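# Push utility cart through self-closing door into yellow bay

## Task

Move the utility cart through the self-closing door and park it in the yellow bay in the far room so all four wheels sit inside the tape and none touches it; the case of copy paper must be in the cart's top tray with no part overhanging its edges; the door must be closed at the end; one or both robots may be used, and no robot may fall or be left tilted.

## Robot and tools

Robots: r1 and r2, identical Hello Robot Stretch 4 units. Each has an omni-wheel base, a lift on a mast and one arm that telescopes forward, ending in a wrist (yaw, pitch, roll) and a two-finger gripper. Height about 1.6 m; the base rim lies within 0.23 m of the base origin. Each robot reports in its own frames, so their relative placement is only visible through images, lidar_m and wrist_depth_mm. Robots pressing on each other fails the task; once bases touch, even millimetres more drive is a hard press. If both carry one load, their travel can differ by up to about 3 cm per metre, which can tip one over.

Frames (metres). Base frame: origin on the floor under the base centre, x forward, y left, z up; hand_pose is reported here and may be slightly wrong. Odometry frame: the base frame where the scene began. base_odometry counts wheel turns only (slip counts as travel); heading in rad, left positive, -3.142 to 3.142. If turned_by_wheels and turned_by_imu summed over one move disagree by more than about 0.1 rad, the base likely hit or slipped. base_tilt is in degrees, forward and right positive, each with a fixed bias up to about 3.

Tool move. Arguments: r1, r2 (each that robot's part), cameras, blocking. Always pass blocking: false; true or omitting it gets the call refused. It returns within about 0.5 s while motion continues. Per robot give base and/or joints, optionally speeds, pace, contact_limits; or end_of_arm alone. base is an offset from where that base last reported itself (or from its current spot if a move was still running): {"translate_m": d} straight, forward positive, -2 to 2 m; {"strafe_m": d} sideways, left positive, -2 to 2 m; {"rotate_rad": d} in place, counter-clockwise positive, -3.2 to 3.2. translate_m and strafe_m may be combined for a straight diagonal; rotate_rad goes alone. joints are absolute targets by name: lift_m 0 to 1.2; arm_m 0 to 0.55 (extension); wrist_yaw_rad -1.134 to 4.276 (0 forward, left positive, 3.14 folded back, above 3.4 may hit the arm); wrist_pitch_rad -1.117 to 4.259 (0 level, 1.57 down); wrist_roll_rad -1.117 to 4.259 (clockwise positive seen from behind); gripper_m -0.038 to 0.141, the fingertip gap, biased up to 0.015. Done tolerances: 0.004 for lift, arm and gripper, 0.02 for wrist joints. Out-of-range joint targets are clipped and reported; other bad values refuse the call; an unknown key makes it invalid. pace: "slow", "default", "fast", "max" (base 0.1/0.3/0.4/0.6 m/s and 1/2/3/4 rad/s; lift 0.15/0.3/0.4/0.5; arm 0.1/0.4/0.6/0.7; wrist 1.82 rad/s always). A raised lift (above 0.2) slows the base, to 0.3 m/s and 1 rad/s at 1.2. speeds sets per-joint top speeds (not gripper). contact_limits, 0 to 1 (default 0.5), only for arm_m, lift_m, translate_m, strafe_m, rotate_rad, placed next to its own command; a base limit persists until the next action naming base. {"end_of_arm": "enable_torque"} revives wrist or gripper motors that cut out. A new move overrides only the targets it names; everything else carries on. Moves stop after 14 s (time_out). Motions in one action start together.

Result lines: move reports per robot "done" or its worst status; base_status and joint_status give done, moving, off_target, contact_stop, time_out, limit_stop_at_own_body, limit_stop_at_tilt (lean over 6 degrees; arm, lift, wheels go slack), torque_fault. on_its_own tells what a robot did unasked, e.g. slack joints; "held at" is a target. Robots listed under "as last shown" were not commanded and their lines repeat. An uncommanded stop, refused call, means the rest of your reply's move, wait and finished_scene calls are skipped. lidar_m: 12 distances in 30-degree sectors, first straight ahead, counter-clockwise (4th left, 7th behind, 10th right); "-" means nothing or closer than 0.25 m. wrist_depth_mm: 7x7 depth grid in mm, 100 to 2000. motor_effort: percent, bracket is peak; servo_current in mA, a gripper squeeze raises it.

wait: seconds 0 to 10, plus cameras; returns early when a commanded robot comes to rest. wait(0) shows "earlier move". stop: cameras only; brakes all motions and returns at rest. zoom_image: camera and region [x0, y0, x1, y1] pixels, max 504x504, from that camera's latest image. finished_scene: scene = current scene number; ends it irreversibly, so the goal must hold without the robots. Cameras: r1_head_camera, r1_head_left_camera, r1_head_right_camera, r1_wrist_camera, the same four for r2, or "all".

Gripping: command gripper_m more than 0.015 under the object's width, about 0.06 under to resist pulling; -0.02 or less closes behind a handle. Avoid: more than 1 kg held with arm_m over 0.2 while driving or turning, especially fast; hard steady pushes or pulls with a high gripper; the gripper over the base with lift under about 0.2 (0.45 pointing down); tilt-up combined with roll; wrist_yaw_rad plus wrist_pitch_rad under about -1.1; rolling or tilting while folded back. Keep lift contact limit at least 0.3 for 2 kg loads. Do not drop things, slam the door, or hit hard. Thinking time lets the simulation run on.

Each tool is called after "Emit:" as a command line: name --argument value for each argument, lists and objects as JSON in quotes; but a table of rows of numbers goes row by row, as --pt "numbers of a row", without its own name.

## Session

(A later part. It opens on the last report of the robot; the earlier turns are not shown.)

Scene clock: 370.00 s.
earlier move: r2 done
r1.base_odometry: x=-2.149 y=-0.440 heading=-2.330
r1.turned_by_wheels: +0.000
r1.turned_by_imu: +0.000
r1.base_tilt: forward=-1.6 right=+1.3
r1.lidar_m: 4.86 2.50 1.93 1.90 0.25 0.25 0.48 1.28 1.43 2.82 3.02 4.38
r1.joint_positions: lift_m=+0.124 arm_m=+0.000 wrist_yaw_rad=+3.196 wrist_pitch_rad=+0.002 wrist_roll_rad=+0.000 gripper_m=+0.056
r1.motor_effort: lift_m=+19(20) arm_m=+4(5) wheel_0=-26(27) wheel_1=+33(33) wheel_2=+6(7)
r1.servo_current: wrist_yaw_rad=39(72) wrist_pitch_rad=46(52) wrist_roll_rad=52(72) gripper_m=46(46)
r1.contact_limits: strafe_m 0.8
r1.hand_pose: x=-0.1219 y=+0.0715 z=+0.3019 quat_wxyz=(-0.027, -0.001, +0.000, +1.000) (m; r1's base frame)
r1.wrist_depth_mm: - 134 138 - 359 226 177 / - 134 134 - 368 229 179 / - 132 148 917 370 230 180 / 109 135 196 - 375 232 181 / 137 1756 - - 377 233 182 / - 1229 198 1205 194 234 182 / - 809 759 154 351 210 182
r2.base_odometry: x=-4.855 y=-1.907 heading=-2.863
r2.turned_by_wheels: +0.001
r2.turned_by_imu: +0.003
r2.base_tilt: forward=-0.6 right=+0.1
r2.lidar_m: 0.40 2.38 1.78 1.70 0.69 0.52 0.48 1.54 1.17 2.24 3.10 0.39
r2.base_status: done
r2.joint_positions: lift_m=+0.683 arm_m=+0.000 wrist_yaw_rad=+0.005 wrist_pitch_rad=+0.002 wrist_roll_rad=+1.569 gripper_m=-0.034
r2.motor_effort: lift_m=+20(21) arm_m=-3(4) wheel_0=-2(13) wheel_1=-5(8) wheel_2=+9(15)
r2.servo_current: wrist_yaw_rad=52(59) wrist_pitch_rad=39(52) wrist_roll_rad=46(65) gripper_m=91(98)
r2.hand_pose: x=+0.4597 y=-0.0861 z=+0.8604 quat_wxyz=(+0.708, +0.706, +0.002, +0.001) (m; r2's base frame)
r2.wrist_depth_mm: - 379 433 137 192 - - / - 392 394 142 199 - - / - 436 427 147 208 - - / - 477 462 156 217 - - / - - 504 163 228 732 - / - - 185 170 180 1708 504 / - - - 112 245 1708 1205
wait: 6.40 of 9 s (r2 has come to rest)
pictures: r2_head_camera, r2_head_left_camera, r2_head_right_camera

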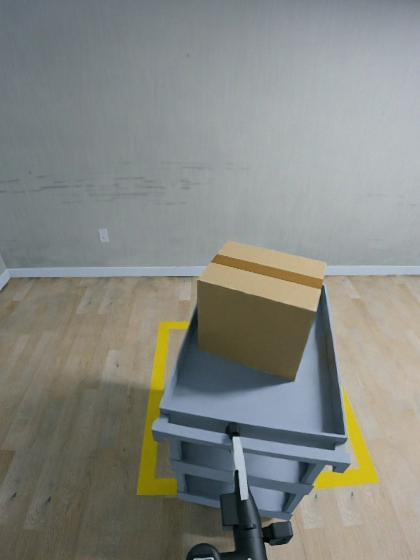

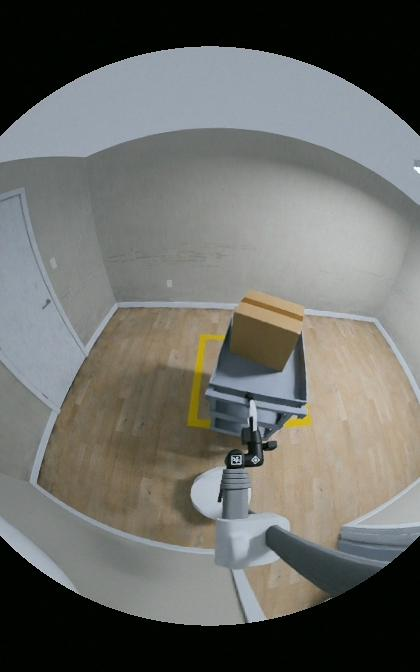

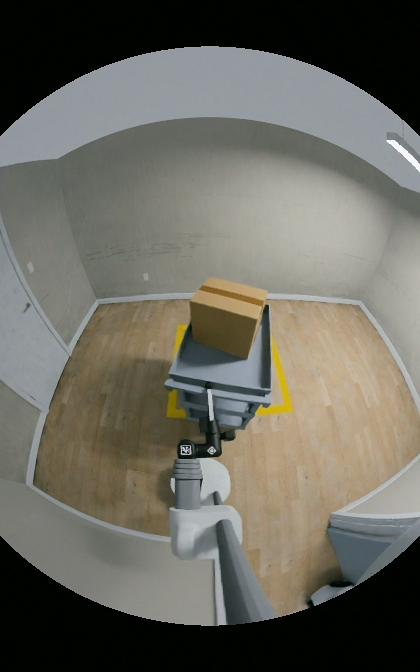

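Emit:
move --blocking false --r2 '{"base":{"translate_m":0.05,"strafe_m":-0.16},"pace":"slow"}' --cameras '[]'

Emit:
wait --seconds 5 --cameras '[]'

Emit:
move --blocking false --r2 '{"base":{"translate_m":0.2},"pace":"slow"}' --cameras '[]'

Emit:
wait --seconds 7 --cameras '["r2_head_camera","r2_head_left_camera","r2_head_right_camera"]'

Scene clock: 376.67 s.
move: r2 moving
r1: as last shown
r1.lidar_m: 4.84 2.52 1.93 1.88 0.25 0.25 0.46 1.27 1.44 2.82 3.00 4.37
r1.motor_effort: lift_m=+19(19) arm_m=+4(4) wheel_0=-27(27) wheel_1=+33(33) wheel_2=+6(7)
r1.servo_current: wrist_yaw_rad=46(59) wrist_pitch_rad=39(46) wrist_roll_rad=33(52) gripper_m=39(46)
r1.contact_limits: strafe_m 0.8
r1.wrist_depth_mm: - 134 138 - 362 227 178 / - 134 134 - 366 229 179 / - 132 148 917 373 231 180 / 109 135 196 - 375 232 181 / 137 1808 - - 377 233 182 / - 1229 198 1205 194 234 182 / - 820 768 154 351 210 182
r2.base_odometry: x=-4.861 y=-1.897 heading=-2.863
r2.turned_by_wheels: +0.001
r2.turned_by_imu: +0.001
r2.base_tilt: forward=-0.7 right=+0.1
r2.lidar_m: 0.41 2.37 1.82 1.75 0.69 0.53 0.47 1.51 1.13 2.25 3.08 0.39
r2.base_status: translate_m moving; strafe_m moving
r2.joint_positions: lift_m=+0.683 arm_m=+0.000 wrist_yaw_rad=+0.008 wrist_pitch_rad=+0.002 wrist_roll_rad=+1.569 gripper_m=-0.034
r2.measured_speeds: translate_m=+0.015 strafe_m=-0.047 rotate_rad=-0.001 lift_m=+0.000 arm_m=+0.000 wrist_yaw_rad=+0.005 wrist_pitch_rad=+0.000 wrist_roll_rad=+0.000
r2.motor_effort: lift_m=+20(20) arm_m=-3(4) wheel_0=+17(17) wheel_1=-6(7) wheel_2=-5(9)
r2.servo_current: wrist_yaw_rad=72(72) wrist_pitch_rad=39(46) wrist_roll_rad=46(59) gripper_m=98(98)
r2.hand_pose: x=+0.4600 y=-0.0852 z=+0.8604 quat_wxyz=(+0.708, +0.706, +0.004, +0.002) (m; r2's base frame)
r2.wrist_depth_mm: - 375 424 135 190 - - / - 392 392 141 198 - - / - 430 424 146 206 - - / - 473 459 153 216 - - / - - 504 162 228 732 - / - - 185 168 179 1708 500 / - - - 112 246 1708 1229
pictures: none

Scene clock: 379.10 s.
earlier move: r2 done
r1.base_odometry: x=-2.149 y=-0.440 heading=-2.330
r1.turned_by_wheels: +0.000
r1.turned_by_imu: +0.000
r1.base_tilt: forward=-1.6 right=+1.3
r1.lidar_m: 4.84 2.52 1.94 1.89 0.25 0.25 0.49 1.29 1.47 2.84 3.03 4.37
r1.joint_positions: lift_m=+0.124 arm_m=+0.000 wrist_yaw_rad=+3.196 wrist_pitch_rad=+0.002 wrist_roll_rad=+0.000 gripper_m=+0.056
r1.motor_effort: lift_m=+19(20) arm_m=+4(4) wheel_0=-27(28) wheel_1=+33(33) wheel_2=+6(7)
r1.servo_current: wrist_yaw_rad=39(72) wrist_pitch_rad=39(52) wrist_roll_rad=46(65) gripper_m=46(52)
r1.contact_limits: strafe_m 0.8
r1.hand_pose: x=-0.1219 y=+0.0715 z=+0.3019 quat_wxyz=(-0.027, -0.001, +0.000, +1.000) (m; r1's base frame)
r1.wrist_depth_mm: - 134 138 - 359 226 177 / - 134 134 - 368 229 178 / - 132 148 917 373 231 180 / 109 135 210 - 373 232 181 / 137 1708 - - 377 233 182 / - 1229 198 1205 194 234 181 / - 809 759 154 349 210 182
r2.base_odometry: x=-4.947 y=-1.767 heading=-2.864
r2.turned_by_wheels: -0.001
r2.turned_by_imu: +0.000
r2.base_tilt: forward=-0.7 right=+0.0
r2.lidar_m: 0.36 2.31 1.94 1.90 0.80 0.56 0.54 1.20 1.04 2.49 2.92 0.41
r2.base_status: done
r2.joint_positions: lift_m=+0.683 arm_m=+0.000 wrist_yaw_rad=+0.002 wrist_pitch_rad=+0.002 wrist_roll_rad=+1.569 gripper_m=-0.034
r2.motor_effort: lift_m=+20(21) arm_m=-4(4) wheel_0=+6(19) wheel_1=-4(7) wheel_2=-9(11)
r2.servo_current: wrist_yaw_rad=39(72) wrist_pitch_rad=46(46) wrist_roll_rad=33(59) gripper_m=91(98)
r2.hand_pose: x=+0.4594 y=-0.0870 z=+0.8604 quat_wxyz=(+0.708, +0.706, +0.001, +0.000) (m; r2's base frame)
r2.wrist_depth_mm: - - - 163 221 1756 - / - 424 424 164 223 - - / - 433 430 166 226 - - / - 459 452 168 228 - - / - - 473 169 229 - - / - - 184 171 179 654 - / - - - 112 236 - 488
wait: 2.43 of 5 s (r2 has come to rest)
pictures: none

Scene clock: 379.60 s.
move: r2 moving
r1: as last shown
r1.lidar_m: 4.85 2.50 1.95 1.89 0.25 0.25 0.47 1.29 1.46 2.81 3.03 4.35
r1.motor_effort: lift_m=+19(20) arm_m=+4(4) wheel_0=-27(27) wheel_1=+33(33) wheel_2=+6(7)
r1.servo_current: wrist_yaw_rad=39(65) wrist_pitch_rad=46(52) wrist_roll_rad=52(65) gripper_m=39(46)
r1.contact_limits: strafe_m 0.8
r1.wrist_depth_mm: - 134 138 - 362 226 178 / - 134 134 - 366 229 179 / - 132 148 917 370 231 180 / 109 135 210 - 375 232 181 / 137 1756 - - 377 233 181 / - 1205 199 1205 194 233 182 / - 809 759 154 349 210 182
r2.base_odometry: x=-4.959 y=-1.771 heading=-2.863
r2.turned_by_wheels: +0.000
r2.turned_by_imu: +0.000
r2.base_tilt: forward=-0.7 right=+0.0
r2.lidar_m: 0.37 2.31 1.96 1.90 0.82 0.57 0.55 1.20 1.04 2.51 2.95 0.41
r2.base_status: translate_m moving
r2.joint_positions: lift_m=+0.683 arm_m=+0.000 wrist_yaw_rad=-0.001 wrist_pitch_rad=+0.002 wrist_roll_rad=+1.569 gripper_m=-0.034
r2.measured_speeds: translate_m=+0.049 strafe_m=+0.000 rotate_rad=-0.001 lift_m=+0.000 arm_m=+0.000 wrist_yaw_rad=-0.008 wrist_pitch_rad=+0.000 wrist_roll_rad=+0.000
r2.motor_effort: lift_m=+20(20) arm_m=+3(4) wheel_0=+9(14) wheel_1=+8(9) wheel_2=-14(16)
r2.servo_current: wrist_yaw_rad=46(52) wrist_pitch_rad=39(46) wrist_roll_rad=52(59) gripper_m=98(98)
r2.hand_pose: x=+0.4591 y=-0.0878 z=+0.8604 quat_wxyz=(+0.708, +0.706, +0.000, -0.001) (m; r2's base frame)
r2.wrist_depth_mm: - - - 163 222 1756 - / - - 421 164 224 - - / - 430 433 165 226 - - / - 452 452 167 228 - - / - 480 469 169 230 - - / - - 184 170 178 654 - / - - - 112 233 1756 488
pictures: none

Scene clock: 382.37 s.
earlier move: r2 done
r1.base_odometry: x=-2.149 y=-0.440 heading=-2.330
r1.turned_by_wheels: +0.000
r1.turned_by_imu: +0.000
r1.base_tilt: forward=-1.6 right=+1.3
r1.lidar_m: 4.85 2.48 1.94 1.88 0.25 0.25 0.45 1.29 1.42 2.83 3.00 4.37
r1.joint_positions: lift_m=+0.124 arm_m=+0.000 wrist_yaw_rad=+3.196 wrist_pitch_rad=+0.002 wrist_roll_rad=+0.000 gripper_m=+0.056
r1.motor_effort: lift_m=+19(20) arm_m=+4(4) wheel_0=-27(27) wheel_1=+33(33) wheel_2=+6(7)
r1.servo_current: wrist_yaw_rad=46(72) wrist_pitch_rad=39(52) wrist_roll_rad=52(65) gripper_m=39(52)
r1.contact_limits: strafe_m 0.8
r1.hand_pose: x=-0.1219 y=+0.0715 z=+0.3019 quat_wxyz=(-0.027, -0.001, +0.000, +1.000) (m; r1's base frame)
r1.wrist_depth_mm: - 134 138 - 364 226 177 / - 134 134 - 366 229 178 / - 132 148 917 370 231 180 / 109 135 196 - 375 232 181 / 137 1921 1983 - 377 233 182 / - 1205 198 1229 195 234 182 / - 809 759 154 351 210 181
r2.base_odometry: x=-5.139 y=-1.822 heading=-2.864
r2.turned_by_wheels: -0.001
r2.turned_by_imu: -0.002
r2.base_tilt: forward=-0.6 right=+0.0
r2.lidar_m: 0.39 2.11 1.93 1.88 1.05 0.77 0.73 1.24 1.16 2.79 0.46 0.40
r2.base_status: done
r2.joint_positions: lift_m=+0.683 arm_m=+0.000 wrist_yaw_rad=-0.006 wrist_pitch_rad=+0.002 wrist_roll_rad=+1.569 gripper_m=-0.034
r2.motor_effort: lift_m=+20(20) arm_m=+4(4) wheel_0=+0(14) wheel_1=+3(9) wheel_2=-12(17)
r2.servo_current: wrist_yaw_rad=52(65) wrist_pitch_rad=39(46) wrist_roll_rad=52(59) gripper_m=91(104)
r2.hand_pose: x=+0.4588 y=-0.0891 z=+0.8604 quat_wxyz=(+0.708, +0.706, -0.001, -0.003) (m; r2's base frame)
r2.wrist_depth_mm: - - - 149 205 - - / - 407 404 153 211 - - / - 430 430 156 216 - - / - 455 459 162 222 - - / - 484 484 166 228 - - / - - 182 170 181 1661 508 / - - - 112 242 1661 1205
wait: 2.77 of 7 s (r2 has come to rest)
pictures: r2_head_camera, r2_head_left_camera, r2_head_right_camera

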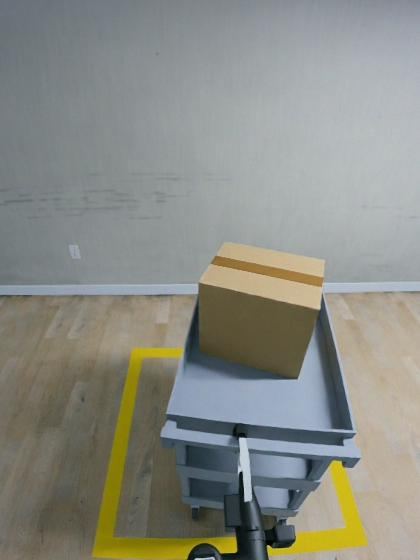

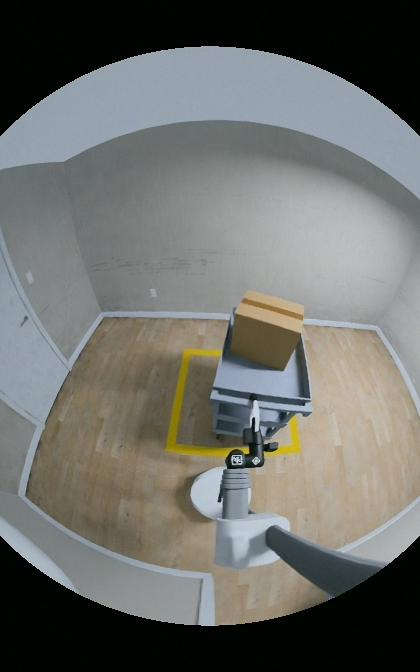

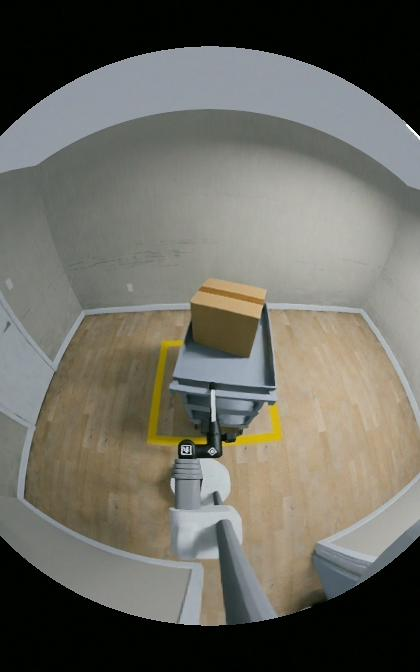

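Emit:
move --blocking false --r2 '{"base":{"translate_m":0.2,"strafe_m":-0.06},"pace":"slow"}' --cameras '[]'

Emit:
wait --seconds 7 --cameras '["r2_head_camera","r2_head_left_camera","r2_head_right_camera"]'

Emit:
zoom_image --camera "r2_head_left_camera" --region '[130, 280, 350, 500]'

Emit:
zoom_image --camera "r2_head_right_camera" --region '[110, 280, 330, 500]'

Scene clock: 391.50 s.
move: r2 moving
r1: as last shown
r1.lidar_m: 4.86 2.52 1.95 1.88 0.25 0.25 0.47 1.29 1.45 2.83 3.02 4.38
r1.motor_effort: lift_m=+19(19) arm_m=+4(4) wheel_0=-27(27) wheel_1=+33(33) wheel_2=+6(7)
r1.servo_current: wrist_yaw_rad=46(72) wrist_pitch_rad=33(46) wrist_roll_rad=59(59) gripper_m=39(46)
r1.contact_limits: strafe_m 0.8
r1.wrist_depth_mm: - 134 138 - 362 226 177 / - 134 134 - 366 229 178 / - 132 148 904 373 231 180 / 110 135 196 - 377 231 181 / 137 1921 - - 377 233 182 / - 1229 198 1205 195 234 182 / - 809 759 154 353 210 182
r2.base_odometry: x=-5.152 y=-1.822 heading=-2.865
r2.turned_by_wheels: +0.000
r2.turned_by_imu: +0.000
r2.base_tilt: forward=-0.7 right=+0.1
r2.lidar_m: 0.39 2.09 1.96 1.89 1.07 0.76 0.73 1.22 1.16 2.79 0.46 0.40
r2.base_status: translate_m moving; strafe_m moving
r2.joint_positions: lift_m=+0.683 arm_m=+0.000 wrist_yaw_rad=-0.006 wrist_pitch_rad=+0.002 wrist_roll_rad=+1.569 gripper_m=-0.034
r2.measured_speeds: translate_m=+0.048 strafe_m=-0.014 rotate_rad=+0.000 lift_m=+0.000 arm_m=+0.000 wrist_yaw_rad=+0.000 wrist_pitch_rad=+0.000 wrist_roll_rad=+0.000
r2.motor_effort: lift_m=+20(20) arm_m=+4(4) wheel_0=+4(7) wheel_1=+4(4) wheel_2=-13(17)
r2.servo_current: wrist_yaw_rad=46(65) wrist_pitch_rad=39(46) wrist_roll_rad=46(52) gripper_m=98(98)
r2.hand_pose: x=+0.4588 y=-0.0891 z=+0.8604 quat_wxyz=(+0.708, +0.706, -0.001, -0.003) (m; r2's base frame)
r2.wrist_depth_mm: - - - 147 203 - - / - 407 404 151 208 - - / - 427 430 156 215 - - / - 459 455 161 222 - - / - 488 488 165 229 - - / - - 182 169 180 1661 500 / - - - 112 241 1661 1255
pictures: none

Scene clock: 394.33 s.
earlier move: r2 done
r1.base_odometry: x=-2.149 y=-0.440 heading=-2.330
r1.turned_by_wheels: +0.000
r1.turned_by_imu: +0.000
r1.base_tilt: forward=-1.6 right=+1.3
r1.lidar_m: 4.83 2.53 1.95 1.91 0.25 0.25 0.45 1.26 1.43 2.81 3.00 4.37
r1.joint_positions: lift_m=+0.124 arm_m=+0.000 wrist_yaw_rad=+3.196 wrist_pitch_rad=+0.002 wrist_roll_rad=+0.000 gripper_m=+0.056
r1.motor_effort: lift_m=+19(20) arm_m=+4(5) wheel_0=-27(27) wheel_1=+33(33) wheel_2=+7(7)
r1.servo_current: wrist_yaw_rad=46(72) wrist_pitch_rad=46(52) wrist_roll_rad=52(72) gripper_m=46(46)
r1.contact_limits: strafe_m 0.8
r1.hand_pose: x=-0.1219 y=+0.0715 z=+0.3019 quat_wxyz=(-0.027, -0.001, +0.000, +1.000) (m; r1's base frame)
r1.wrist_depth_mm: - 134 138 - 362 226 177 / - 134 134 - 366 229 178 / - 132 148 917 370 230 180 / 109 135 196 - 375 232 181 / 137 - - - 375 233 182 / - 1229 198 1205 195 234 182 / - 809 759 154 351 210 182
r2.base_odometry: x=-5.347 y=-1.819 heading=-2.863
r2.turned_by_wheels: +0.001
r2.turned_by_imu: +0.002
r2.base_tilt: forward=-0.6 right=+0.0
r2.lidar_m: 0.40 1.90 1.99 1.90 1.33 0.98 0.95 1.26 1.41 2.73 2.53 0.39
r2.base_status: done
r2.joint_positions: lift_m=+0.683 arm_m=+0.000 wrist_yaw_rad=+0.003 wrist_pitch_rad=+0.002 wrist_roll_rad=+1.569 gripper_m=-0.034
r2.motor_effort: lift_m=+20(21) arm_m=+4(4) wheel_0=+9(13) wheel_1=+6(8) wheel_2=-5(17)
r2.servo_current: wrist_yaw_rad=39(65) wrist_pitch_rad=46(46) wrist_roll_rad=65(65) gripper_m=91(98)
r2.hand_pose: x=+0.4596 y=-0.0865 z=+0.8604 quat_wxyz=(+0.708, +0.706, +0.002, +0.000) (m; r2's base frame)
r2.wrist_depth_mm: - 384 452 138 192 - - / - 392 397 142 200 - - / - 424 427 148 209 - - / - 455 459 155 217 - - / - 500 504 163 228 - - / - - 182 169 179 1576 504 / - - - 112 245 - 1255
wait: 2.83 of 7 s (r2 has come to rest)
pictures: r2_head_camera, r2_head_left_camera, r2_head_right_camera

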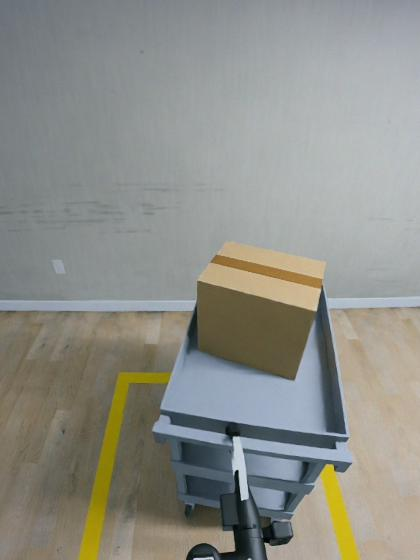

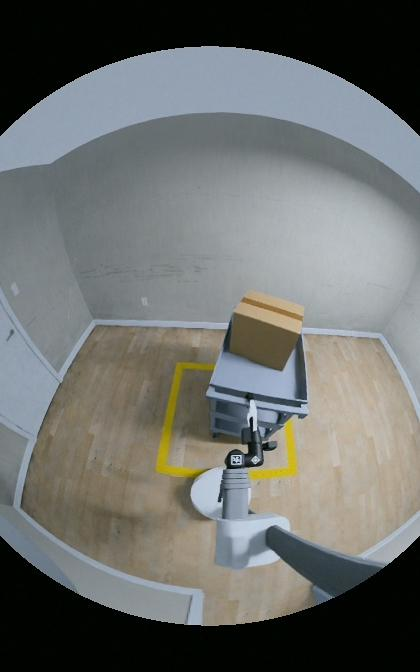

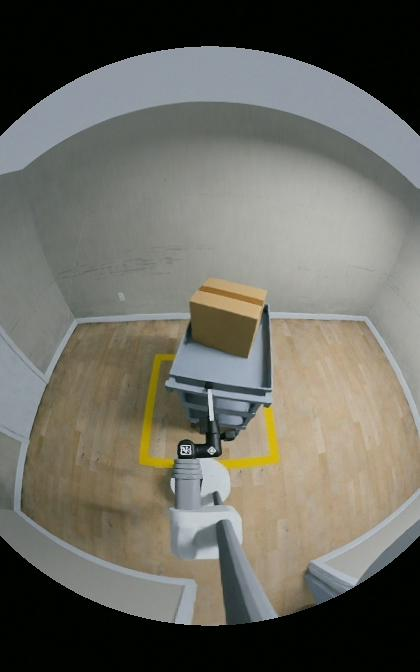

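Scaled by 2.291 from the camera's 420x672 image, which has a finer 600x960 frame.

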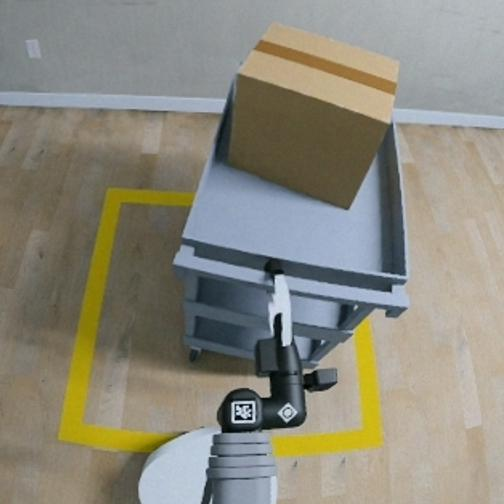

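Scaled by 2.291 from the camera's 420x672 image, which has a finer 600x960 frame.

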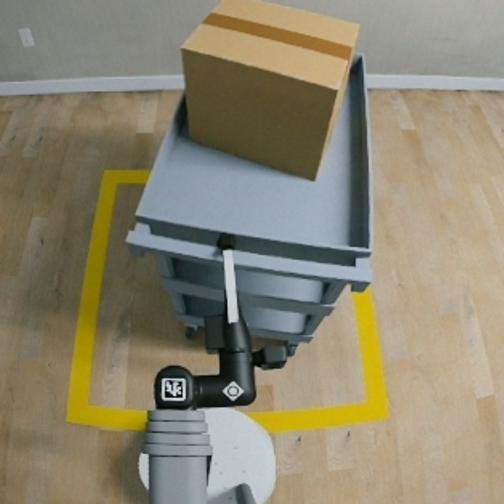

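Emit:
move --blocking false --r2 '{"base":{"strafe_m":0.2},"pace":"slow"}' --cameras '[]'

Emit:
wait --seconds 6 --cameras '[]'

Emit:
move --blocking false --r2 '{"base":{"translate_m":-0.37},"pace":"slow"}' --cameras '[]'

Emit:
wait --seconds 7 --cameras '[]'

Emit:
move --blocking false --r2 '{"base":{"strafe_m":-0.19},"pace":"slow"}' --cameras '[]'

Emit:
wait --seconds 7 --cameras '["r2_head_camera","r2_head_left_camera","r2_head_right_camera"]'

Scene clock: 409.97 s.
move: r2 moving
r1: as last shown
r1.lidar_m: 4.83 2.50 1.93 1.88 0.25 0.25 0.45 1.28 1.45 2.81 3.02 4.38
r1.motor_effort: lift_m=+19(19) arm_m=+4(4) wheel_0=-26(27) wheel_1=+33(33) wheel_2=+6(7)
r1.servo_current: wrist_yaw_rad=39(65) wrist_pitch_rad=46(52) wrist_roll_rad=59(65) gripper_m=46(46)
r1.contact_limits: strafe_m 0.8
r1.wrist_depth_mm: - 134 138 - 362 227 177 / - 134 134 - 368 229 178 / - 132 148 917 370 232 180 / 109 135 196 - 375 232 181 / 137 - - - 377 233 182 / - 1229 198 1205 194 234 182 / - 820 768 154 351 210 182
r2.base_odometry: x=-5.343 y=-1.833 heading=-2.863
r2.turned_by_wheels: +0.000
r2.turned_by_imu: +0.000
r2.base_tilt: forward=-0.7 right=+0.1
r2.lidar_m: 0.41 1.88 1.96 1.90 1.33 0.99 0.95 1.28 1.39 2.75 0.49 0.41
r2.base_status: strafe_m moving
r2.joint_positions: lift_m=+0.683 arm_m=+0.000 wrist_yaw_rad=+0.002 wrist_pitch_rad=+0.002 wrist_roll_rad=+1.569 gripper_m=-0.034
r2.measured_speeds: translate_m=+0.000 strafe_m=+0.056 rotate_rad=+0.002 lift_m=+0.000 arm_m=+0.000 wrist_yaw_rad=-0.031 wrist_pitch_rad=+0.000 wrist_roll_rad=+0.000
r2.motor_effort: lift_m=+20(20) arm_m=+4(4) wheel_0=-8(9) wheel_1=+6(10) wheel_2=+0(3)
r2.servo_current: wrist_yaw_rad=46(52) wrist_pitch_rad=39(46) wrist_roll_rad=59(59) gripper_m=91(98)
r2.hand_pose: x=+0.4594 y=-0.0869 z=+0.8604 quat_wxyz=(+0.708, +0.706, +0.001, +0.000) (m; r2's base frame)
r2.wrist_depth_mm: - - 512 141 195 - - / - 397 397 145 204 - - / - 427 427 151 211 - - / - 455 462 159 220 - - / - 496 500 165 228 732 - / - - 182 170 180 1576 504 / - - - 112 247 - 1229
pictures: none

Scene clock: 412.63 s.
earlier move: r2 done
r1.base_odometry: x=-2.149 y=-0.440 heading=-2.330
r1.turned_by_wheels: +0.000
r1.turned_by_imu: +0.000
r1.base_tilt: forward=-1.6 right=+1.3
r1.lidar_m: 4.84 2.54 1.91 1.89 0.25 0.25 0.49 1.28 1.46 2.79 3.02 4.39
r1.joint_positions: lift_m=+0.124 arm_m=+0.000 wrist_yaw_rad=+3.196 wrist_pitch_rad=+0.002 wrist_roll_rad=+0.000 gripper_m=+0.056
r1.motor_effort: lift_m=+19(20) arm_m=+4(4) wheel_0=-27(27) wheel_1=+33(34) wheel_2=+7(7)
r1.servo_current: wrist_yaw_rad=39(72) wrist_pitch_rad=46(52) wrist_roll_rad=33(72) gripper_m=39(46)
r1.contact_limits: strafe_m 0.8
r1.hand_pose: x=-0.1219 y=+0.0715 z=+0.3019 quat_wxyz=(-0.027, -0.001, +0.000, +1.000) (m; r1's base frame)
r1.wrist_depth_mm: - 134 138 - 362 227 177 / - 134 134 - 366 229 178 / - 132 148 904 370 231 180 / 110 135 196 - 375 232 181 / 137 - - - 377 234 181 / - 1229 198 1229 194 234 182 / - 809 759 154 351 210 182
r2.base_odometry: x=-5.292 y=-2.011 heading=-2.864
r2.turned_by_wheels: +0.000
r2.turned_by_imu: -0.001
r2.base_tilt: forward=-0.7 right=+0.1
r2.lidar_m: 0.43 1.90 1.81 1.72 1.34 0.97 0.93 1.44 1.41 2.93 0.38 0.35
r2.base_status: done
r2.joint_positions: lift_m=+0.683 arm_m=+0.000 wrist_yaw_rad=-0.003 wrist_pitch_rad=+0.002 wrist_roll_rad=+1.569 gripper_m=-0.034
r2.motor_effort: lift_m=+20(21) arm_m=+4(4) wheel_0=-6(18) wheel_1=+3(10) wheel_2=+0(3)
r2.servo_current: wrist_yaw_rad=39(72) wrist_pitch_rad=46(52) wrist_roll_rad=46(59) gripper_m=91(104)
r2.hand_pose: x=+0.4590 y=-0.0884 z=+0.8604 quat_wxyz=(+0.708, +0.706, +0.000, -0.002) (m; r2's base frame)
r2.wrist_depth_mm: - 349 347 - 160 - - / - 384 387 114 173 173 - / - 436 436 122 187 - - / - 500 500 136 204 715 - / - - - 147 225 1618 504 / - - 181 163 181 1537 1205 / - - - 112 274 324 1098
wait: 2.67 of 6 s (r2 has come to rest)
pictures: none

Scene clock: 413.13 s.
move: r2 moving
r1: as last shown
r1.lidar_m: 4.84 2.53 1.92 1.87 0.25 0.25 0.48 1.27 1.47 2.81 3.04 4.38
r1.motor_effort: lift_m=+19(19) arm_m=+4(4) wheel_0=-27(27) wheel_1=+33(33) wheel_2=+6(7)
r1.servo_current: wrist_yaw_rad=59(65) wrist_pitch_rad=52(52) wrist_roll_rad=39(59) gripper_m=46(46)
r1.contact_limits: strafe_m 0.8
r1.wrist_depth_mm: - 134 138 - 362 226 177 / - 134 134 - 366 229 178 / - 132 148 904 370 230 180 / 110 135 196 - 375 232 181 / 137 - - - 375 233 181 / - 1255 198 1229 194 234 182 / - 820 759 154 351 210 182
r2.base_odometry: x=-5.281 y=-2.008 heading=-2.864
r2.turned_by_wheels: +0.000
r2.turned_by_imu: +0.000
r2.base_tilt: forward=-0.6 right=+0.1
r2.lidar_m: 0.41 1.91 1.80 1.72 1.32 0.95 0.92 1.42 1.41 2.94 0.37 0.37
r2.base_status: translate_m moving
r2.joint_positions: lift_m=+0.683 arm_m=+0.000 wrist_yaw_rad=-0.003 wrist_pitch_rad=+0.002 wrist_roll_rad=+1.569 gripper_m=-0.034
r2.measured_speeds: translate_m=-0.048 strafe_m=+0.000 rotate_rad=-0.001 lift_m=+0.000 arm_m=+0.000 wrist_yaw_rad=+0.000 wrist_pitch_rad=+0.000 wrist_roll_rad=+0.000
r2.motor_effort: lift_m=+20(21) arm_m=-2(4) wheel_0=-6(12) wheel_1=-6(8) wheel_2=+13(13)
r2.servo_current: wrist_yaw_rad=46(52) wrist_pitch_rad=39(46) wrist_roll_rad=39(59) gripper_m=85(98)
r2.hand_pose: x=+0.4590 y=-0.0883 z=+0.8604 quat_wxyz=(+0.708, +0.706, +0.000, -0.002) (m; r2's base frame)
r2.wrist_depth_mm: - 349 349 - 162 - - / - 384 389 116 177 - - / - 436 439 121 189 - - / - 492 500 135 205 691 - / - - - 147 224 1618 508 / - - 181 163 181 1537 1229 / - - - 112 276 324 1098
pictures: none

Scene clock: 417.60 s.
earlier move: r2 done
r1.base_odometry: x=-2.149 y=-0.440 heading=-2.330
r1.turned_by_wheels: +0.000
r1.turned_by_imu: +0.000
r1.base_tilt: forward=-1.6 right=+1.3
r1.lidar_m: 4.84 2.51 1.93 1.89 0.25 0.25 0.45 1.30 1.45 2.82 3.03 4.38
r1.joint_positions: lift_m=+0.124 arm_m=+0.000 wrist_yaw_rad=+3.196 wrist_pitch_rad=+0.002 wrist_roll_rad=+0.000 gripper_m=+0.056
r1.motor_effort: lift_m=+19(20) arm_m=+4(4) wheel_0=-27(27) wheel_1=+33(33) wheel_2=+6(7)
r1.servo_current: wrist_yaw_rad=46(72) wrist_pitch_rad=46(52) wrist_roll_rad=46(72) gripper_m=33(46)
r1.contact_limits: strafe_m 0.8
r1.hand_pose: x=-0.1219 y=+0.0715 z=+0.3019 quat_wxyz=(-0.027, -0.001, +0.000, +1.000) (m; r1's base frame)
r1.wrist_depth_mm: - 134 138 - 362 226 178 / - 134 134 - 366 229 179 / - 132 148 904 370 230 180 / 109 135 196 - 375 232 181 / 137 1756 - - 377 233 182 / - 1229 198 1182 195 234 182 / - 809 759 154 349 211 182
r2.base_odometry: x=-4.937 y=-1.910 heading=-2.863
r2.turned_by_wheels: +0.001
r2.turned_by_imu: +0.003
r2.base_tilt: forward=-0.7 right=+0.1
r2.lidar_m: 0.42 2.30 1.80 1.73 0.81 0.59 0.55 1.48 1.17 2.58 0.45 0.39
r2.base_status: done
r2.joint_positions: lift_m=+0.683 arm_m=+0.000 wrist_yaw_rad=+0.005 wrist_pitch_rad=+0.002 wrist_roll_rad=+1.569 gripper_m=-0.034
r2.motor_effort: lift_m=+20(21) arm_m=-4(4) wheel_0=-1(13) wheel_1=-4(9) wheel_2=+9(14)
r2.servo_current: wrist_yaw_rad=52(65) wrist_pitch_rad=39(52) wrist_roll_rad=59(65) gripper_m=85(98)
r2.hand_pose: x=+0.4597 y=-0.0860 z=+0.8604 quat_wxyz=(+0.708, +0.706, +0.003, +0.001) (m; r2's base frame)
r2.wrist_depth_mm: - 375 375 127 185 - - / - 389 392 135 193 - - / - 424 424 142 204 - - / - 466 469 150 214 - - / - 530 517 160 228 1661 - / - - 185 168 179 1618 496 / - - - 112 252 1537 1229
wait: 4.47 of 7 s (r2 has come to rest)
pictures: none

Scene clock: 418.10 s.
move: r2 moving
r1: as last shown
r1.lidar_m: 4.84 2.53 1.94 1.91 0.25 0.25 0.45 1.31 1.44 2.84 3.02 4.37
r1.motor_effort: lift_m=+19(20) arm_m=+4(4) wheel_0=-27(27) wheel_1=+33(33) wheel_2=+7(7)
r1.servo_current: wrist_yaw_rad=26(59) wrist_pitch_rad=46(52) wrist_roll_rad=39(59) gripper_m=46(52)
r1.contact_limits: strafe_m 0.8
r1.wrist_depth_mm: - 134 138 - 359 226 177 / - 134 134 - 364 229 179 / - 132 148 917 370 230 180 / 110 135 196 - 373 232 181 / 137 1756 - - 377 233 182 / - 1205 198 1229 194 234 182 / - 820 759 154 351 210 182
r2.base_odometry: x=-4.941 y=-1.896 heading=-2.863
r2.turned_by_wheels: +0.001
r2.turned_by_imu: +0.001
r2.base_tilt: forward=-0.7 right=+0.0
r2.lidar_m: 0.40 2.27 1.82 1.76 0.80 0.58 0.56 1.45 1.15 2.59 3.01 0.39
r2.base_status: strafe_m moving
r2.joint_positions: lift_m=+0.683 arm_m=+0.000 wrist_yaw_rad=+0.008 wrist_pitch_rad=+0.002 wrist_roll_rad=+1.569 gripper_m=-0.034
r2.measured_speeds: translate_m=+0.000 strafe_m=-0.057 rotate_rad=+0.001 lift_m=+0.000 arm_m=+0.000 wrist_yaw_rad=+0.001 wrist_pitch_rad=+0.000 wrist_roll_rad=+0.000
r2.motor_effort: lift_m=+20(21) arm_m=-4(4) wheel_0=+15(17) wheel_1=-7(7) wheel_2=+1(8)
r2.servo_current: wrist_yaw_rad=65(65) wrist_pitch_rad=39(39) wrist_roll_rad=46(52) gripper_m=91(98)
r2.hand_pose: x=+0.4600 y=-0.0850 z=+0.8604 quat_wxyz=(+0.708, +0.706, +0.004, +0.002) (m; r2's base frame)
r2.wrist_depth_mm: - 373 373 126 183 - - / - 389 394 134 193 - - / - 424 427 141 202 - - / - 469 466 149 213 - - / - - 517 159 226 1708 - / - - 185 167 179 1661 496 / - - - 112 249 1661 1229
pictures: none

Scene clock: 420.63 s.
earlier move: r2 done
r1.base_odometry: x=-2.149 y=-0.440 heading=-2.330
r1.turned_by_wheels: +0.000
r1.turned_by_imu: +0.000
r1.base_tilt: forward=-1.6 right=+1.3
r1.lidar_m: 4.83 2.53 1.97 1.88 0.25 0.25 0.46 1.28 1.45 2.81 3.02 4.38
r1.joint_positions: lift_m=+0.124 arm_m=+0.000 wrist_yaw_rad=+3.196 wrist_pitch_rad=+0.002 wrist_roll_rad=+0.000 gripper_m=+0.056
r1.motor_effort: lift_m=+19(20) arm_m=+4(4) wheel_0=-27(27) wheel_1=+33(33) wheel_2=+6(7)
r1.servo_current: wrist_yaw_rad=65(72) wrist_pitch_rad=39(52) wrist_roll_rad=52(59) gripper_m=46(52)
r1.contact_limits: strafe_m 0.8
r1.hand_pose: x=-0.1219 y=+0.0715 z=+0.3019 quat_wxyz=(-0.027, -0.001, +0.000, +1.000) (m; r1's base frame)
r1.wrist_depth_mm: - 134 138 - 362 227 177 / - 134 134 - 368 229 178 / - 132 148 917 370 230 180 / 109 135 196 - 375 232 181 / 137 1756 1983 - 377 233 182 / - 1229 198 1229 194 233 182 / - 809 759 154 351 210 182
r2.base_odometry: x=-4.989 y=-1.727 heading=-2.863
r2.turned_by_wheels: +0.000
r2.turned_by_imu: +0.001
r2.base_tilt: forward=-0.7 right=+0.0
r2.lidar_m: 0.38 2.30 2.00 1.94 0.82 0.60 0.59 1.12 1.01 2.62 2.89 0.43
r2.base_status: done
r2.joint_positions: lift_m=+0.683 arm_m=+0.000 wrist_yaw_rad=+0.008 wrist_pitch_rad=+0.002 wrist_roll_rad=+1.569 gripper_m=-0.034
r2.motor_effort: lift_m=+20(21) arm_m=-4(4) wheel_0=+8(20) wheel_1=-3(7) wheel_2=+0(8)
r2.servo_current: wrist_yaw_rad=65(72) wrist_pitch_rad=39(52) wrist_roll_rad=59(59) gripper_m=98(98)
r2.hand_pose: x=+0.4600 y=-0.0851 z=+0.8604 quat_wxyz=(+0.708, +0.706, +0.004, +0.002) (m; r2's base frame)
r2.wrist_depth_mm: - - - 164 224 1708 - / - - 424 166 224 - - / - 433 439 167 228 - - / - 452 452 169 229 - - / - 469 477 170 232 - - / - - 184 172 181 661 - / - - - 112 236 1661 480
wait: 2.53 of 7 s (r2 has come to rest)
pictures: r2_head_camera, r2_head_left_camera, r2_head_right_camera

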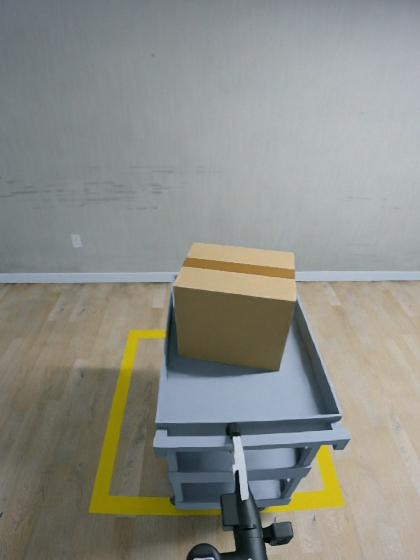

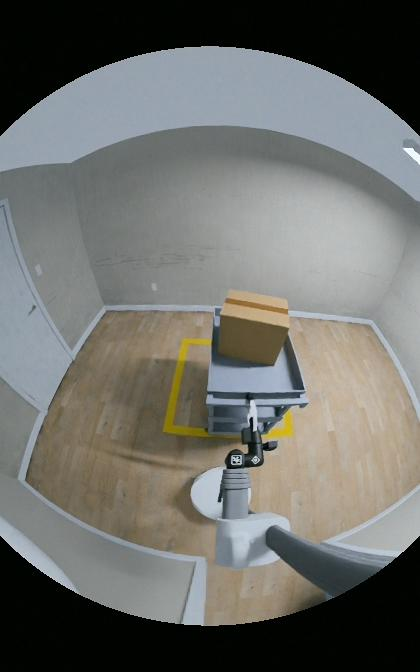

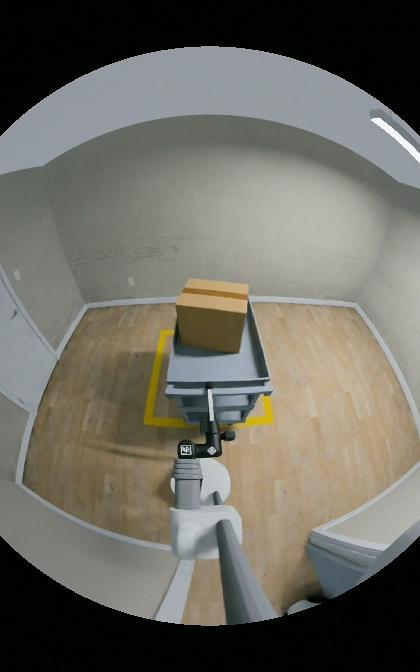

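Emit:
move --blocking false --r2 '{"base":{"translate_m":0.2,"strafe_m":-0.03},"pace":"slow"}' --cameras '[]'

Emit:
wait --seconds 7 --cameras '["r2_head_camera"]'

Scene clock: 425.13 s.
move: r2 moving
r1: as last shown
r1.lidar_m: 4.85 2.49 1.96 1.87 0.25 0.25 0.47 1.28 1.44 2.82 3.02 4.36
r1.motor_effort: lift_m=+19(20) arm_m=+4(4) wheel_0=-26(27) wheel_1=+33(33) wheel_2=+6(7)
r1.servo_current: wrist_yaw_rad=33(65) wrist_pitch_rad=46(46) wrist_roll_rad=52(72) gripper_m=39(46)
r1.contact_limits: strafe_m 0.8
r1.wrist_depth_mm: - 134 138 - 359 227 177 / - 134 134 - 364 229 178 / - 132 148 917 373 231 180 / 109 135 196 - 375 232 181 / 137 1756 - - 377 233 182 / - 1255 198 1205 195 233 182 / - 809 759 154 351 210 182
r2.base_odometry: x=-5.001 y=-1.729 heading=-2.863
r2.turned_by_wheels: +0.000
r2.turned_by_imu: +0.001
r2.base_tilt: forward=-0.7 right=+0.0
r2.lidar_m: 0.37 2.27 2.00 1.94 0.82 0.62 0.60 1.11 1.03 2.70 2.86 0.41
r2.base_status: translate_m moving; strafe_m moving
r2.joint_positions: lift_m=+0.683 arm_m=+0.000 wrist_yaw_rad=+0.003 wrist_pitch_rad=+0.002 wrist_roll_rad=+1.569 gripper_m=-0.034
r2.measured_speeds: translate_m=+0.048 strafe_m=-0.007 rotate_rad=-0.001 lift_m=+0.000 arm_m=+0.000 wrist_yaw_rad=-0.010 wrist_pitch_rad=+0.000 wrist_roll_rad=+0.000
r2.motor_effort: lift_m=+20(20) arm_m=+0(4) wheel_0=+8(13) wheel_1=+7(7) wheel_2=-13(14)
r2.servo_current: wrist_yaw_rad=59(65) wrist_pitch_rad=39(46) wrist_roll_rad=52(52) gripper_m=91(98)
r2.hand_pose: x=+0.4595 y=-0.0867 z=+0.8604 quat_wxyz=(+0.708, +0.706, +0.002, +0.000) (m; r2's base frame)
r2.wrist_depth_mm: - - - 166 225 1708 - / - - - 167 227 - - / - 436 439 168 229 - - / - 452 452 169 229 - - / - 469 473 170 230 - - / - 484 184 171 179 - - / - - - 112 233 1661 492
pictures: none

Scene clock: 427.93 s.
earlier move: r2 done
r1.base_odometry: x=-2.149 y=-0.440 heading=-2.330
r1.turned_by_wheels: +0.000
r1.turned_by_imu: +0.000
r1.base_tilt: forward=-1.6 right=+1.3
r1.lidar_m: 4.84 2.54 1.92 1.88 0.25 0.25 0.45 1.29 1.47 2.78 3.03 4.36
r1.joint_positions: lift_m=+0.124 arm_m=+0.000 wrist_yaw_rad=+3.196 wrist_pitch_rad=+0.002 wrist_roll_rad=+0.000 gripper_m=+0.056
r1.motor_effort: lift_m=+19(20) arm_m=+4(4) wheel_0=-27(27) wheel_1=+33(33) wheel_2=+6(7)
r1.servo_current: wrist_yaw_rad=52(72) wrist_pitch_rad=52(52) wrist_roll_rad=59(78) gripper_m=39(52)
r1.contact_limits: strafe_m 0.8
r1.hand_pose: x=-0.1219 y=+0.0715 z=+0.3019 quat_wxyz=(-0.027, -0.001, +0.000, +1.000) (m; r1's base frame)
r1.wrist_depth_mm: - 134 138 - 362 227 177 / - 134 134 - 366 229 179 / - 132 148 904 370 230 180 / 109 135 196 - 375 233 181 / 137 1863 - - 377 234 182 / - 1205 198 1205 195 233 181 / - 798 759 154 351 211 181
r2.base_odometry: x=-5.189 y=-1.753 heading=-2.863
r2.turned_by_wheels: -0.001
r2.turned_by_imu: -0.002
r2.base_tilt: forward=-0.7 right=+0.1
r2.lidar_m: 0.38 2.07 2.05 1.95 1.09 0.81 0.77 1.14 1.14 2.71 2.76 0.41
r2.base_status: done
r2.joint_positions: lift_m=+0.683 arm_m=+0.000 wrist_yaw_rad=-0.006 wrist_pitch_rad=+0.002 wrist_roll_rad=+1.569 gripper_m=-0.034
r2.motor_effort: lift_m=+20(20) arm_m=+4(4) wheel_0=+1(13) wheel_1=+4(8) wheel_2=-11(16)
r2.servo_current: wrist_yaw_rad=39(65) wrist_pitch_rad=46(46) wrist_roll_rad=59(65) gripper_m=91(98)
r2.hand_pose: x=+0.4588 y=-0.0891 z=+0.8604 quat_wxyz=(+0.708, +0.706, -0.001, -0.003) (m; r2's base frame)
r2.wrist_depth_mm: - - - 161 220 1756 - / - 421 421 163 223 - - / - 439 433 165 224 - - / - 449 452 167 227 - - / - 473 473 169 230 - - / - 496 183 170 179 - - / - - - 112 235 1618 496
wait: 2.80 of 7 s (r2 has come to rest)
pictures: r2_head_camera

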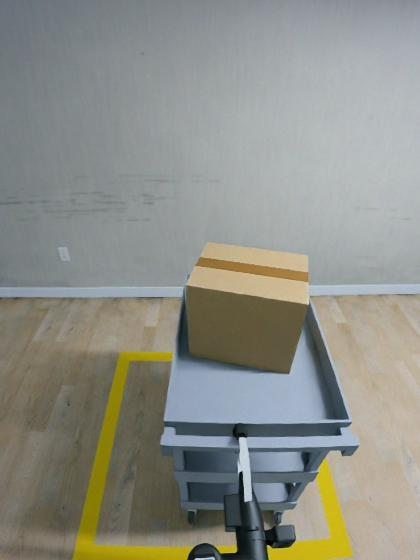

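Emit:
move --blocking false --r2 '{"base":{"translate_m":0.16,"strafe_m":-0.02},"pace":"slow"}' --cameras '[]'

Emit:
wait --seconds 7 --cameras '["r2_head_camera","r2_head_left_camera","r2_head_right_camera"]'

Emit:
zoom_image --camera "r2_head_right_camera" --region '[110, 280, 330, 500]'

Scene clock: 435.13 s.
move: r2 moving
r1: as last shown
r1.lidar_m: 4.84 2.55 1.94 1.89 0.25 0.25 0.48 1.29 1.46 2.83 3.01 4.39
r1.motor_effort: lift_m=+20(20) arm_m=+4(4) wheel_0=-27(27) wheel_1=+33(33) wheel_2=+7(7)
r1.servo_current: wrist_yaw_rad=52(72) wrist_pitch_rad=46(46) wrist_roll_rad=46(65) gripper_m=46(46)
r1.contact_limits: strafe_m 0.8
r1.wrist_depth_mm: - 134 138 - 362 227 177 / - 134 134 - 368 229 178 / - 132 148 917 373 230 180 / 109 135 196 - 375 232 181 / 137 1921 1983 - 377 233 182 / - 1255 198 1229 195 234 182 / - 809 768 154 351 211 182
r2.base_odometry: x=-5.202 y=-1.755 heading=-2.864
r2.turned_by_wheels: -0.001
r2.turned_by_imu: +0.000
r2.base_tilt: forward=-0.7 right=+0.1
r2.lidar_m: 0.39 2.05 2.03 1.95 1.13 0.84 0.80 1.13 1.18 2.72 2.77 0.40
r2.base_status: translate_m moving; strafe_m moving
r2.joint_positions: lift_m=+0.683 arm_m=+0.000 wrist_yaw_rad=-0.006 wrist_pitch_rad=+0.002 wrist_roll_rad=+1.569 gripper_m=-0.034
r2.measured_speeds: translate_m=+0.047 strafe_m=-0.006 rotate_rad=-0.001 lift_m=+0.000 arm_m=+0.000 wrist_yaw_rad=-0.001 wrist_pitch_rad=+0.000 wrist_roll_rad=+0.000
r2.motor_effort: lift_m=+20(20) arm_m=+4(4) wheel_0=+2(7) wheel_1=+4(6) wheel_2=-16(17)
r2.servo_current: wrist_yaw_rad=52(59) wrist_pitch_rad=39(39) wrist_roll_rad=52(52) gripper_m=98(98)
r2.hand_pose: x=+0.4588 y=-0.0891 z=+0.8604 quat_wxyz=(+0.708, +0.706, -0.001, -0.003) (m; r2's base frame)
r2.wrist_depth_mm: - - - 160 220 1808 - / - 418 424 163 222 - - / - 433 436 164 224 - - / - 455 452 167 227 - - / - 477 473 169 229 - - / - 492 182 170 179 - - / - - - 112 234 - 496
pictures: none

Scene clock: 437.53 s.
earlier move: r2 done
r1.base_odometry: x=-2.149 y=-0.440 heading=-2.330
r1.turned_by_wheels: +0.000
r1.turned_by_imu: +0.000
r1.base_tilt: forward=-1.5 right=+1.3
r1.lidar_m: 4.85 2.53 1.94 1.89 0.25 0.25 0.50 1.29 1.43 2.82 3.01 4.39
r1.joint_positions: lift_m=+0.124 arm_m=+0.000 wrist_yaw_rad=+3.196 wrist_pitch_rad=+0.002 wrist_roll_rad=+0.000 gripper_m=+0.056
r1.motor_effort: lift_m=+19(20) arm_m=+4(5) wheel_0=-26(27) wheel_1=+33(33) wheel_2=+7(7)
r1.servo_current: wrist_yaw_rad=52(72) wrist_pitch_rad=46(52) wrist_roll_rad=46(65) gripper_m=46(46)
r1.contact_limits: strafe_m 0.8
r1.hand_pose: x=-0.1219 y=+0.0715 z=+0.3019 quat_wxyz=(-0.027, -0.001, +0.000, +1.000) (m; r1's base frame)
r1.wrist_depth_mm: - 134 138 - 362 227 177 / - 134 134 - 366 229 178 / - 132 148 917 370 230 180 / 110 135 196 - 375 232 181 / 137 - - - 379 233 182 / - 1205 198 1229 195 234 182 / - 809 768 154 349 211 182
r2.base_odometry: x=-5.348 y=-1.778 heading=-2.864
r2.turned_by_wheels: +0.000
r2.turned_by_imu: +0.000
r2.base_tilt: forward=-0.7 right=+0.1
r2.lidar_m: 0.40 1.90 2.03 1.96 1.34 0.97 0.92 1.24 1.40 2.71 2.53 0.42
r2.base_status: done
r2.joint_positions: lift_m=+0.683 arm_m=+0.000 wrist_yaw_rad=-0.006 wrist_pitch_rad=+0.002 wrist_roll_rad=+1.569 gripper_m=-0.034
r2.motor_effort: lift_m=+20(21) arm_m=+4(4) wheel_0=+1(8) wheel_1=+4(7) wheel_2=-8(17)
r2.servo_current: wrist_yaw_rad=46(72) wrist_pitch_rad=46(46) wrist_roll_rad=52(65) gripper_m=91(104)
r2.hand_pose: x=+0.4587 y=-0.0892 z=+0.8604 quat_wxyz=(+0.708, +0.706, -0.001, -0.003) (m; r2's base frame)
r2.wrist_depth_mm: - - - 155 212 - - / - 413 415 158 215 - - / - 433 433 160 220 - - / - 449 455 164 225 - - / - 477 480 168 230 - - / - 496 182 171 180 1537 525 / - - - 112 238 - 1138
wait: 2.40 of 7 s (r2 has come to rest)
pictures: r2_head_camera, r2_head_left_camera, r2_head_right_camera

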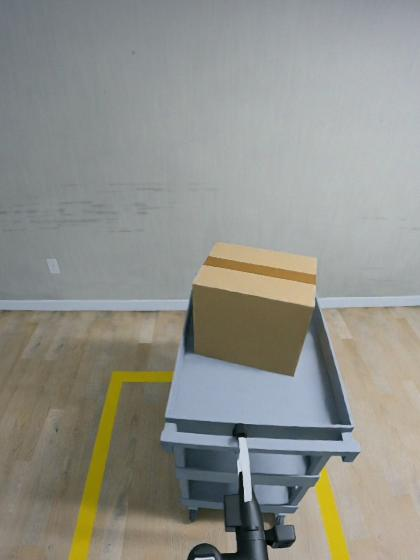

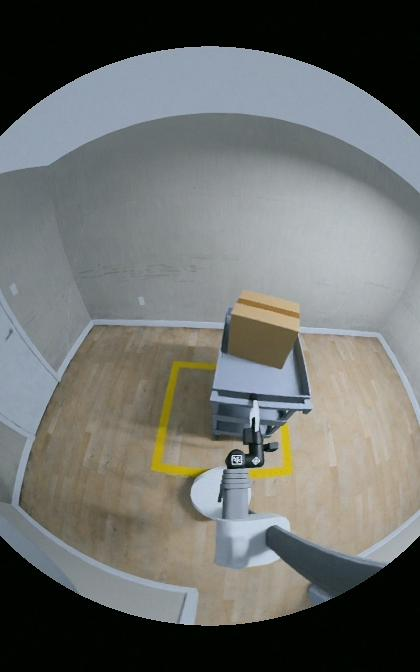

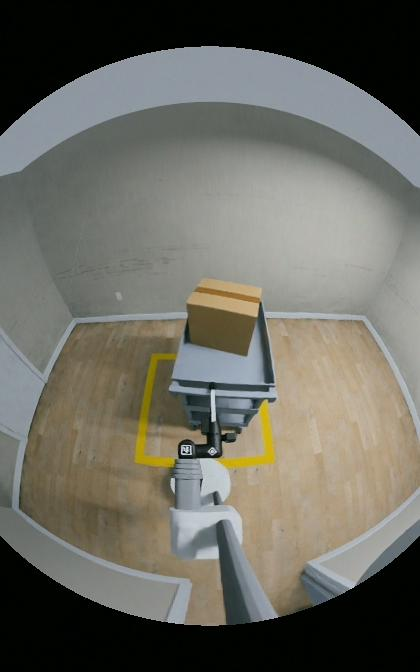

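Scaled by 2.291 from the camera's 420x672 image, which has a finer 600x960 frame.

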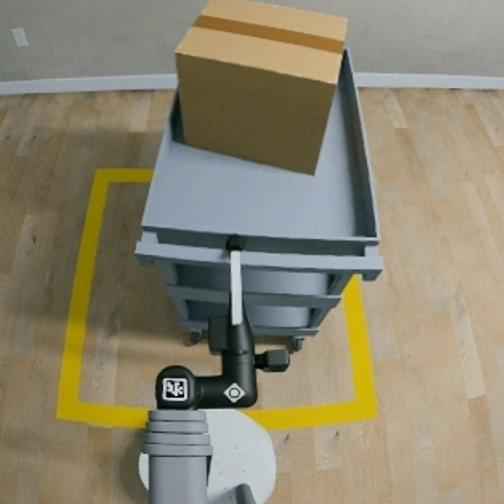

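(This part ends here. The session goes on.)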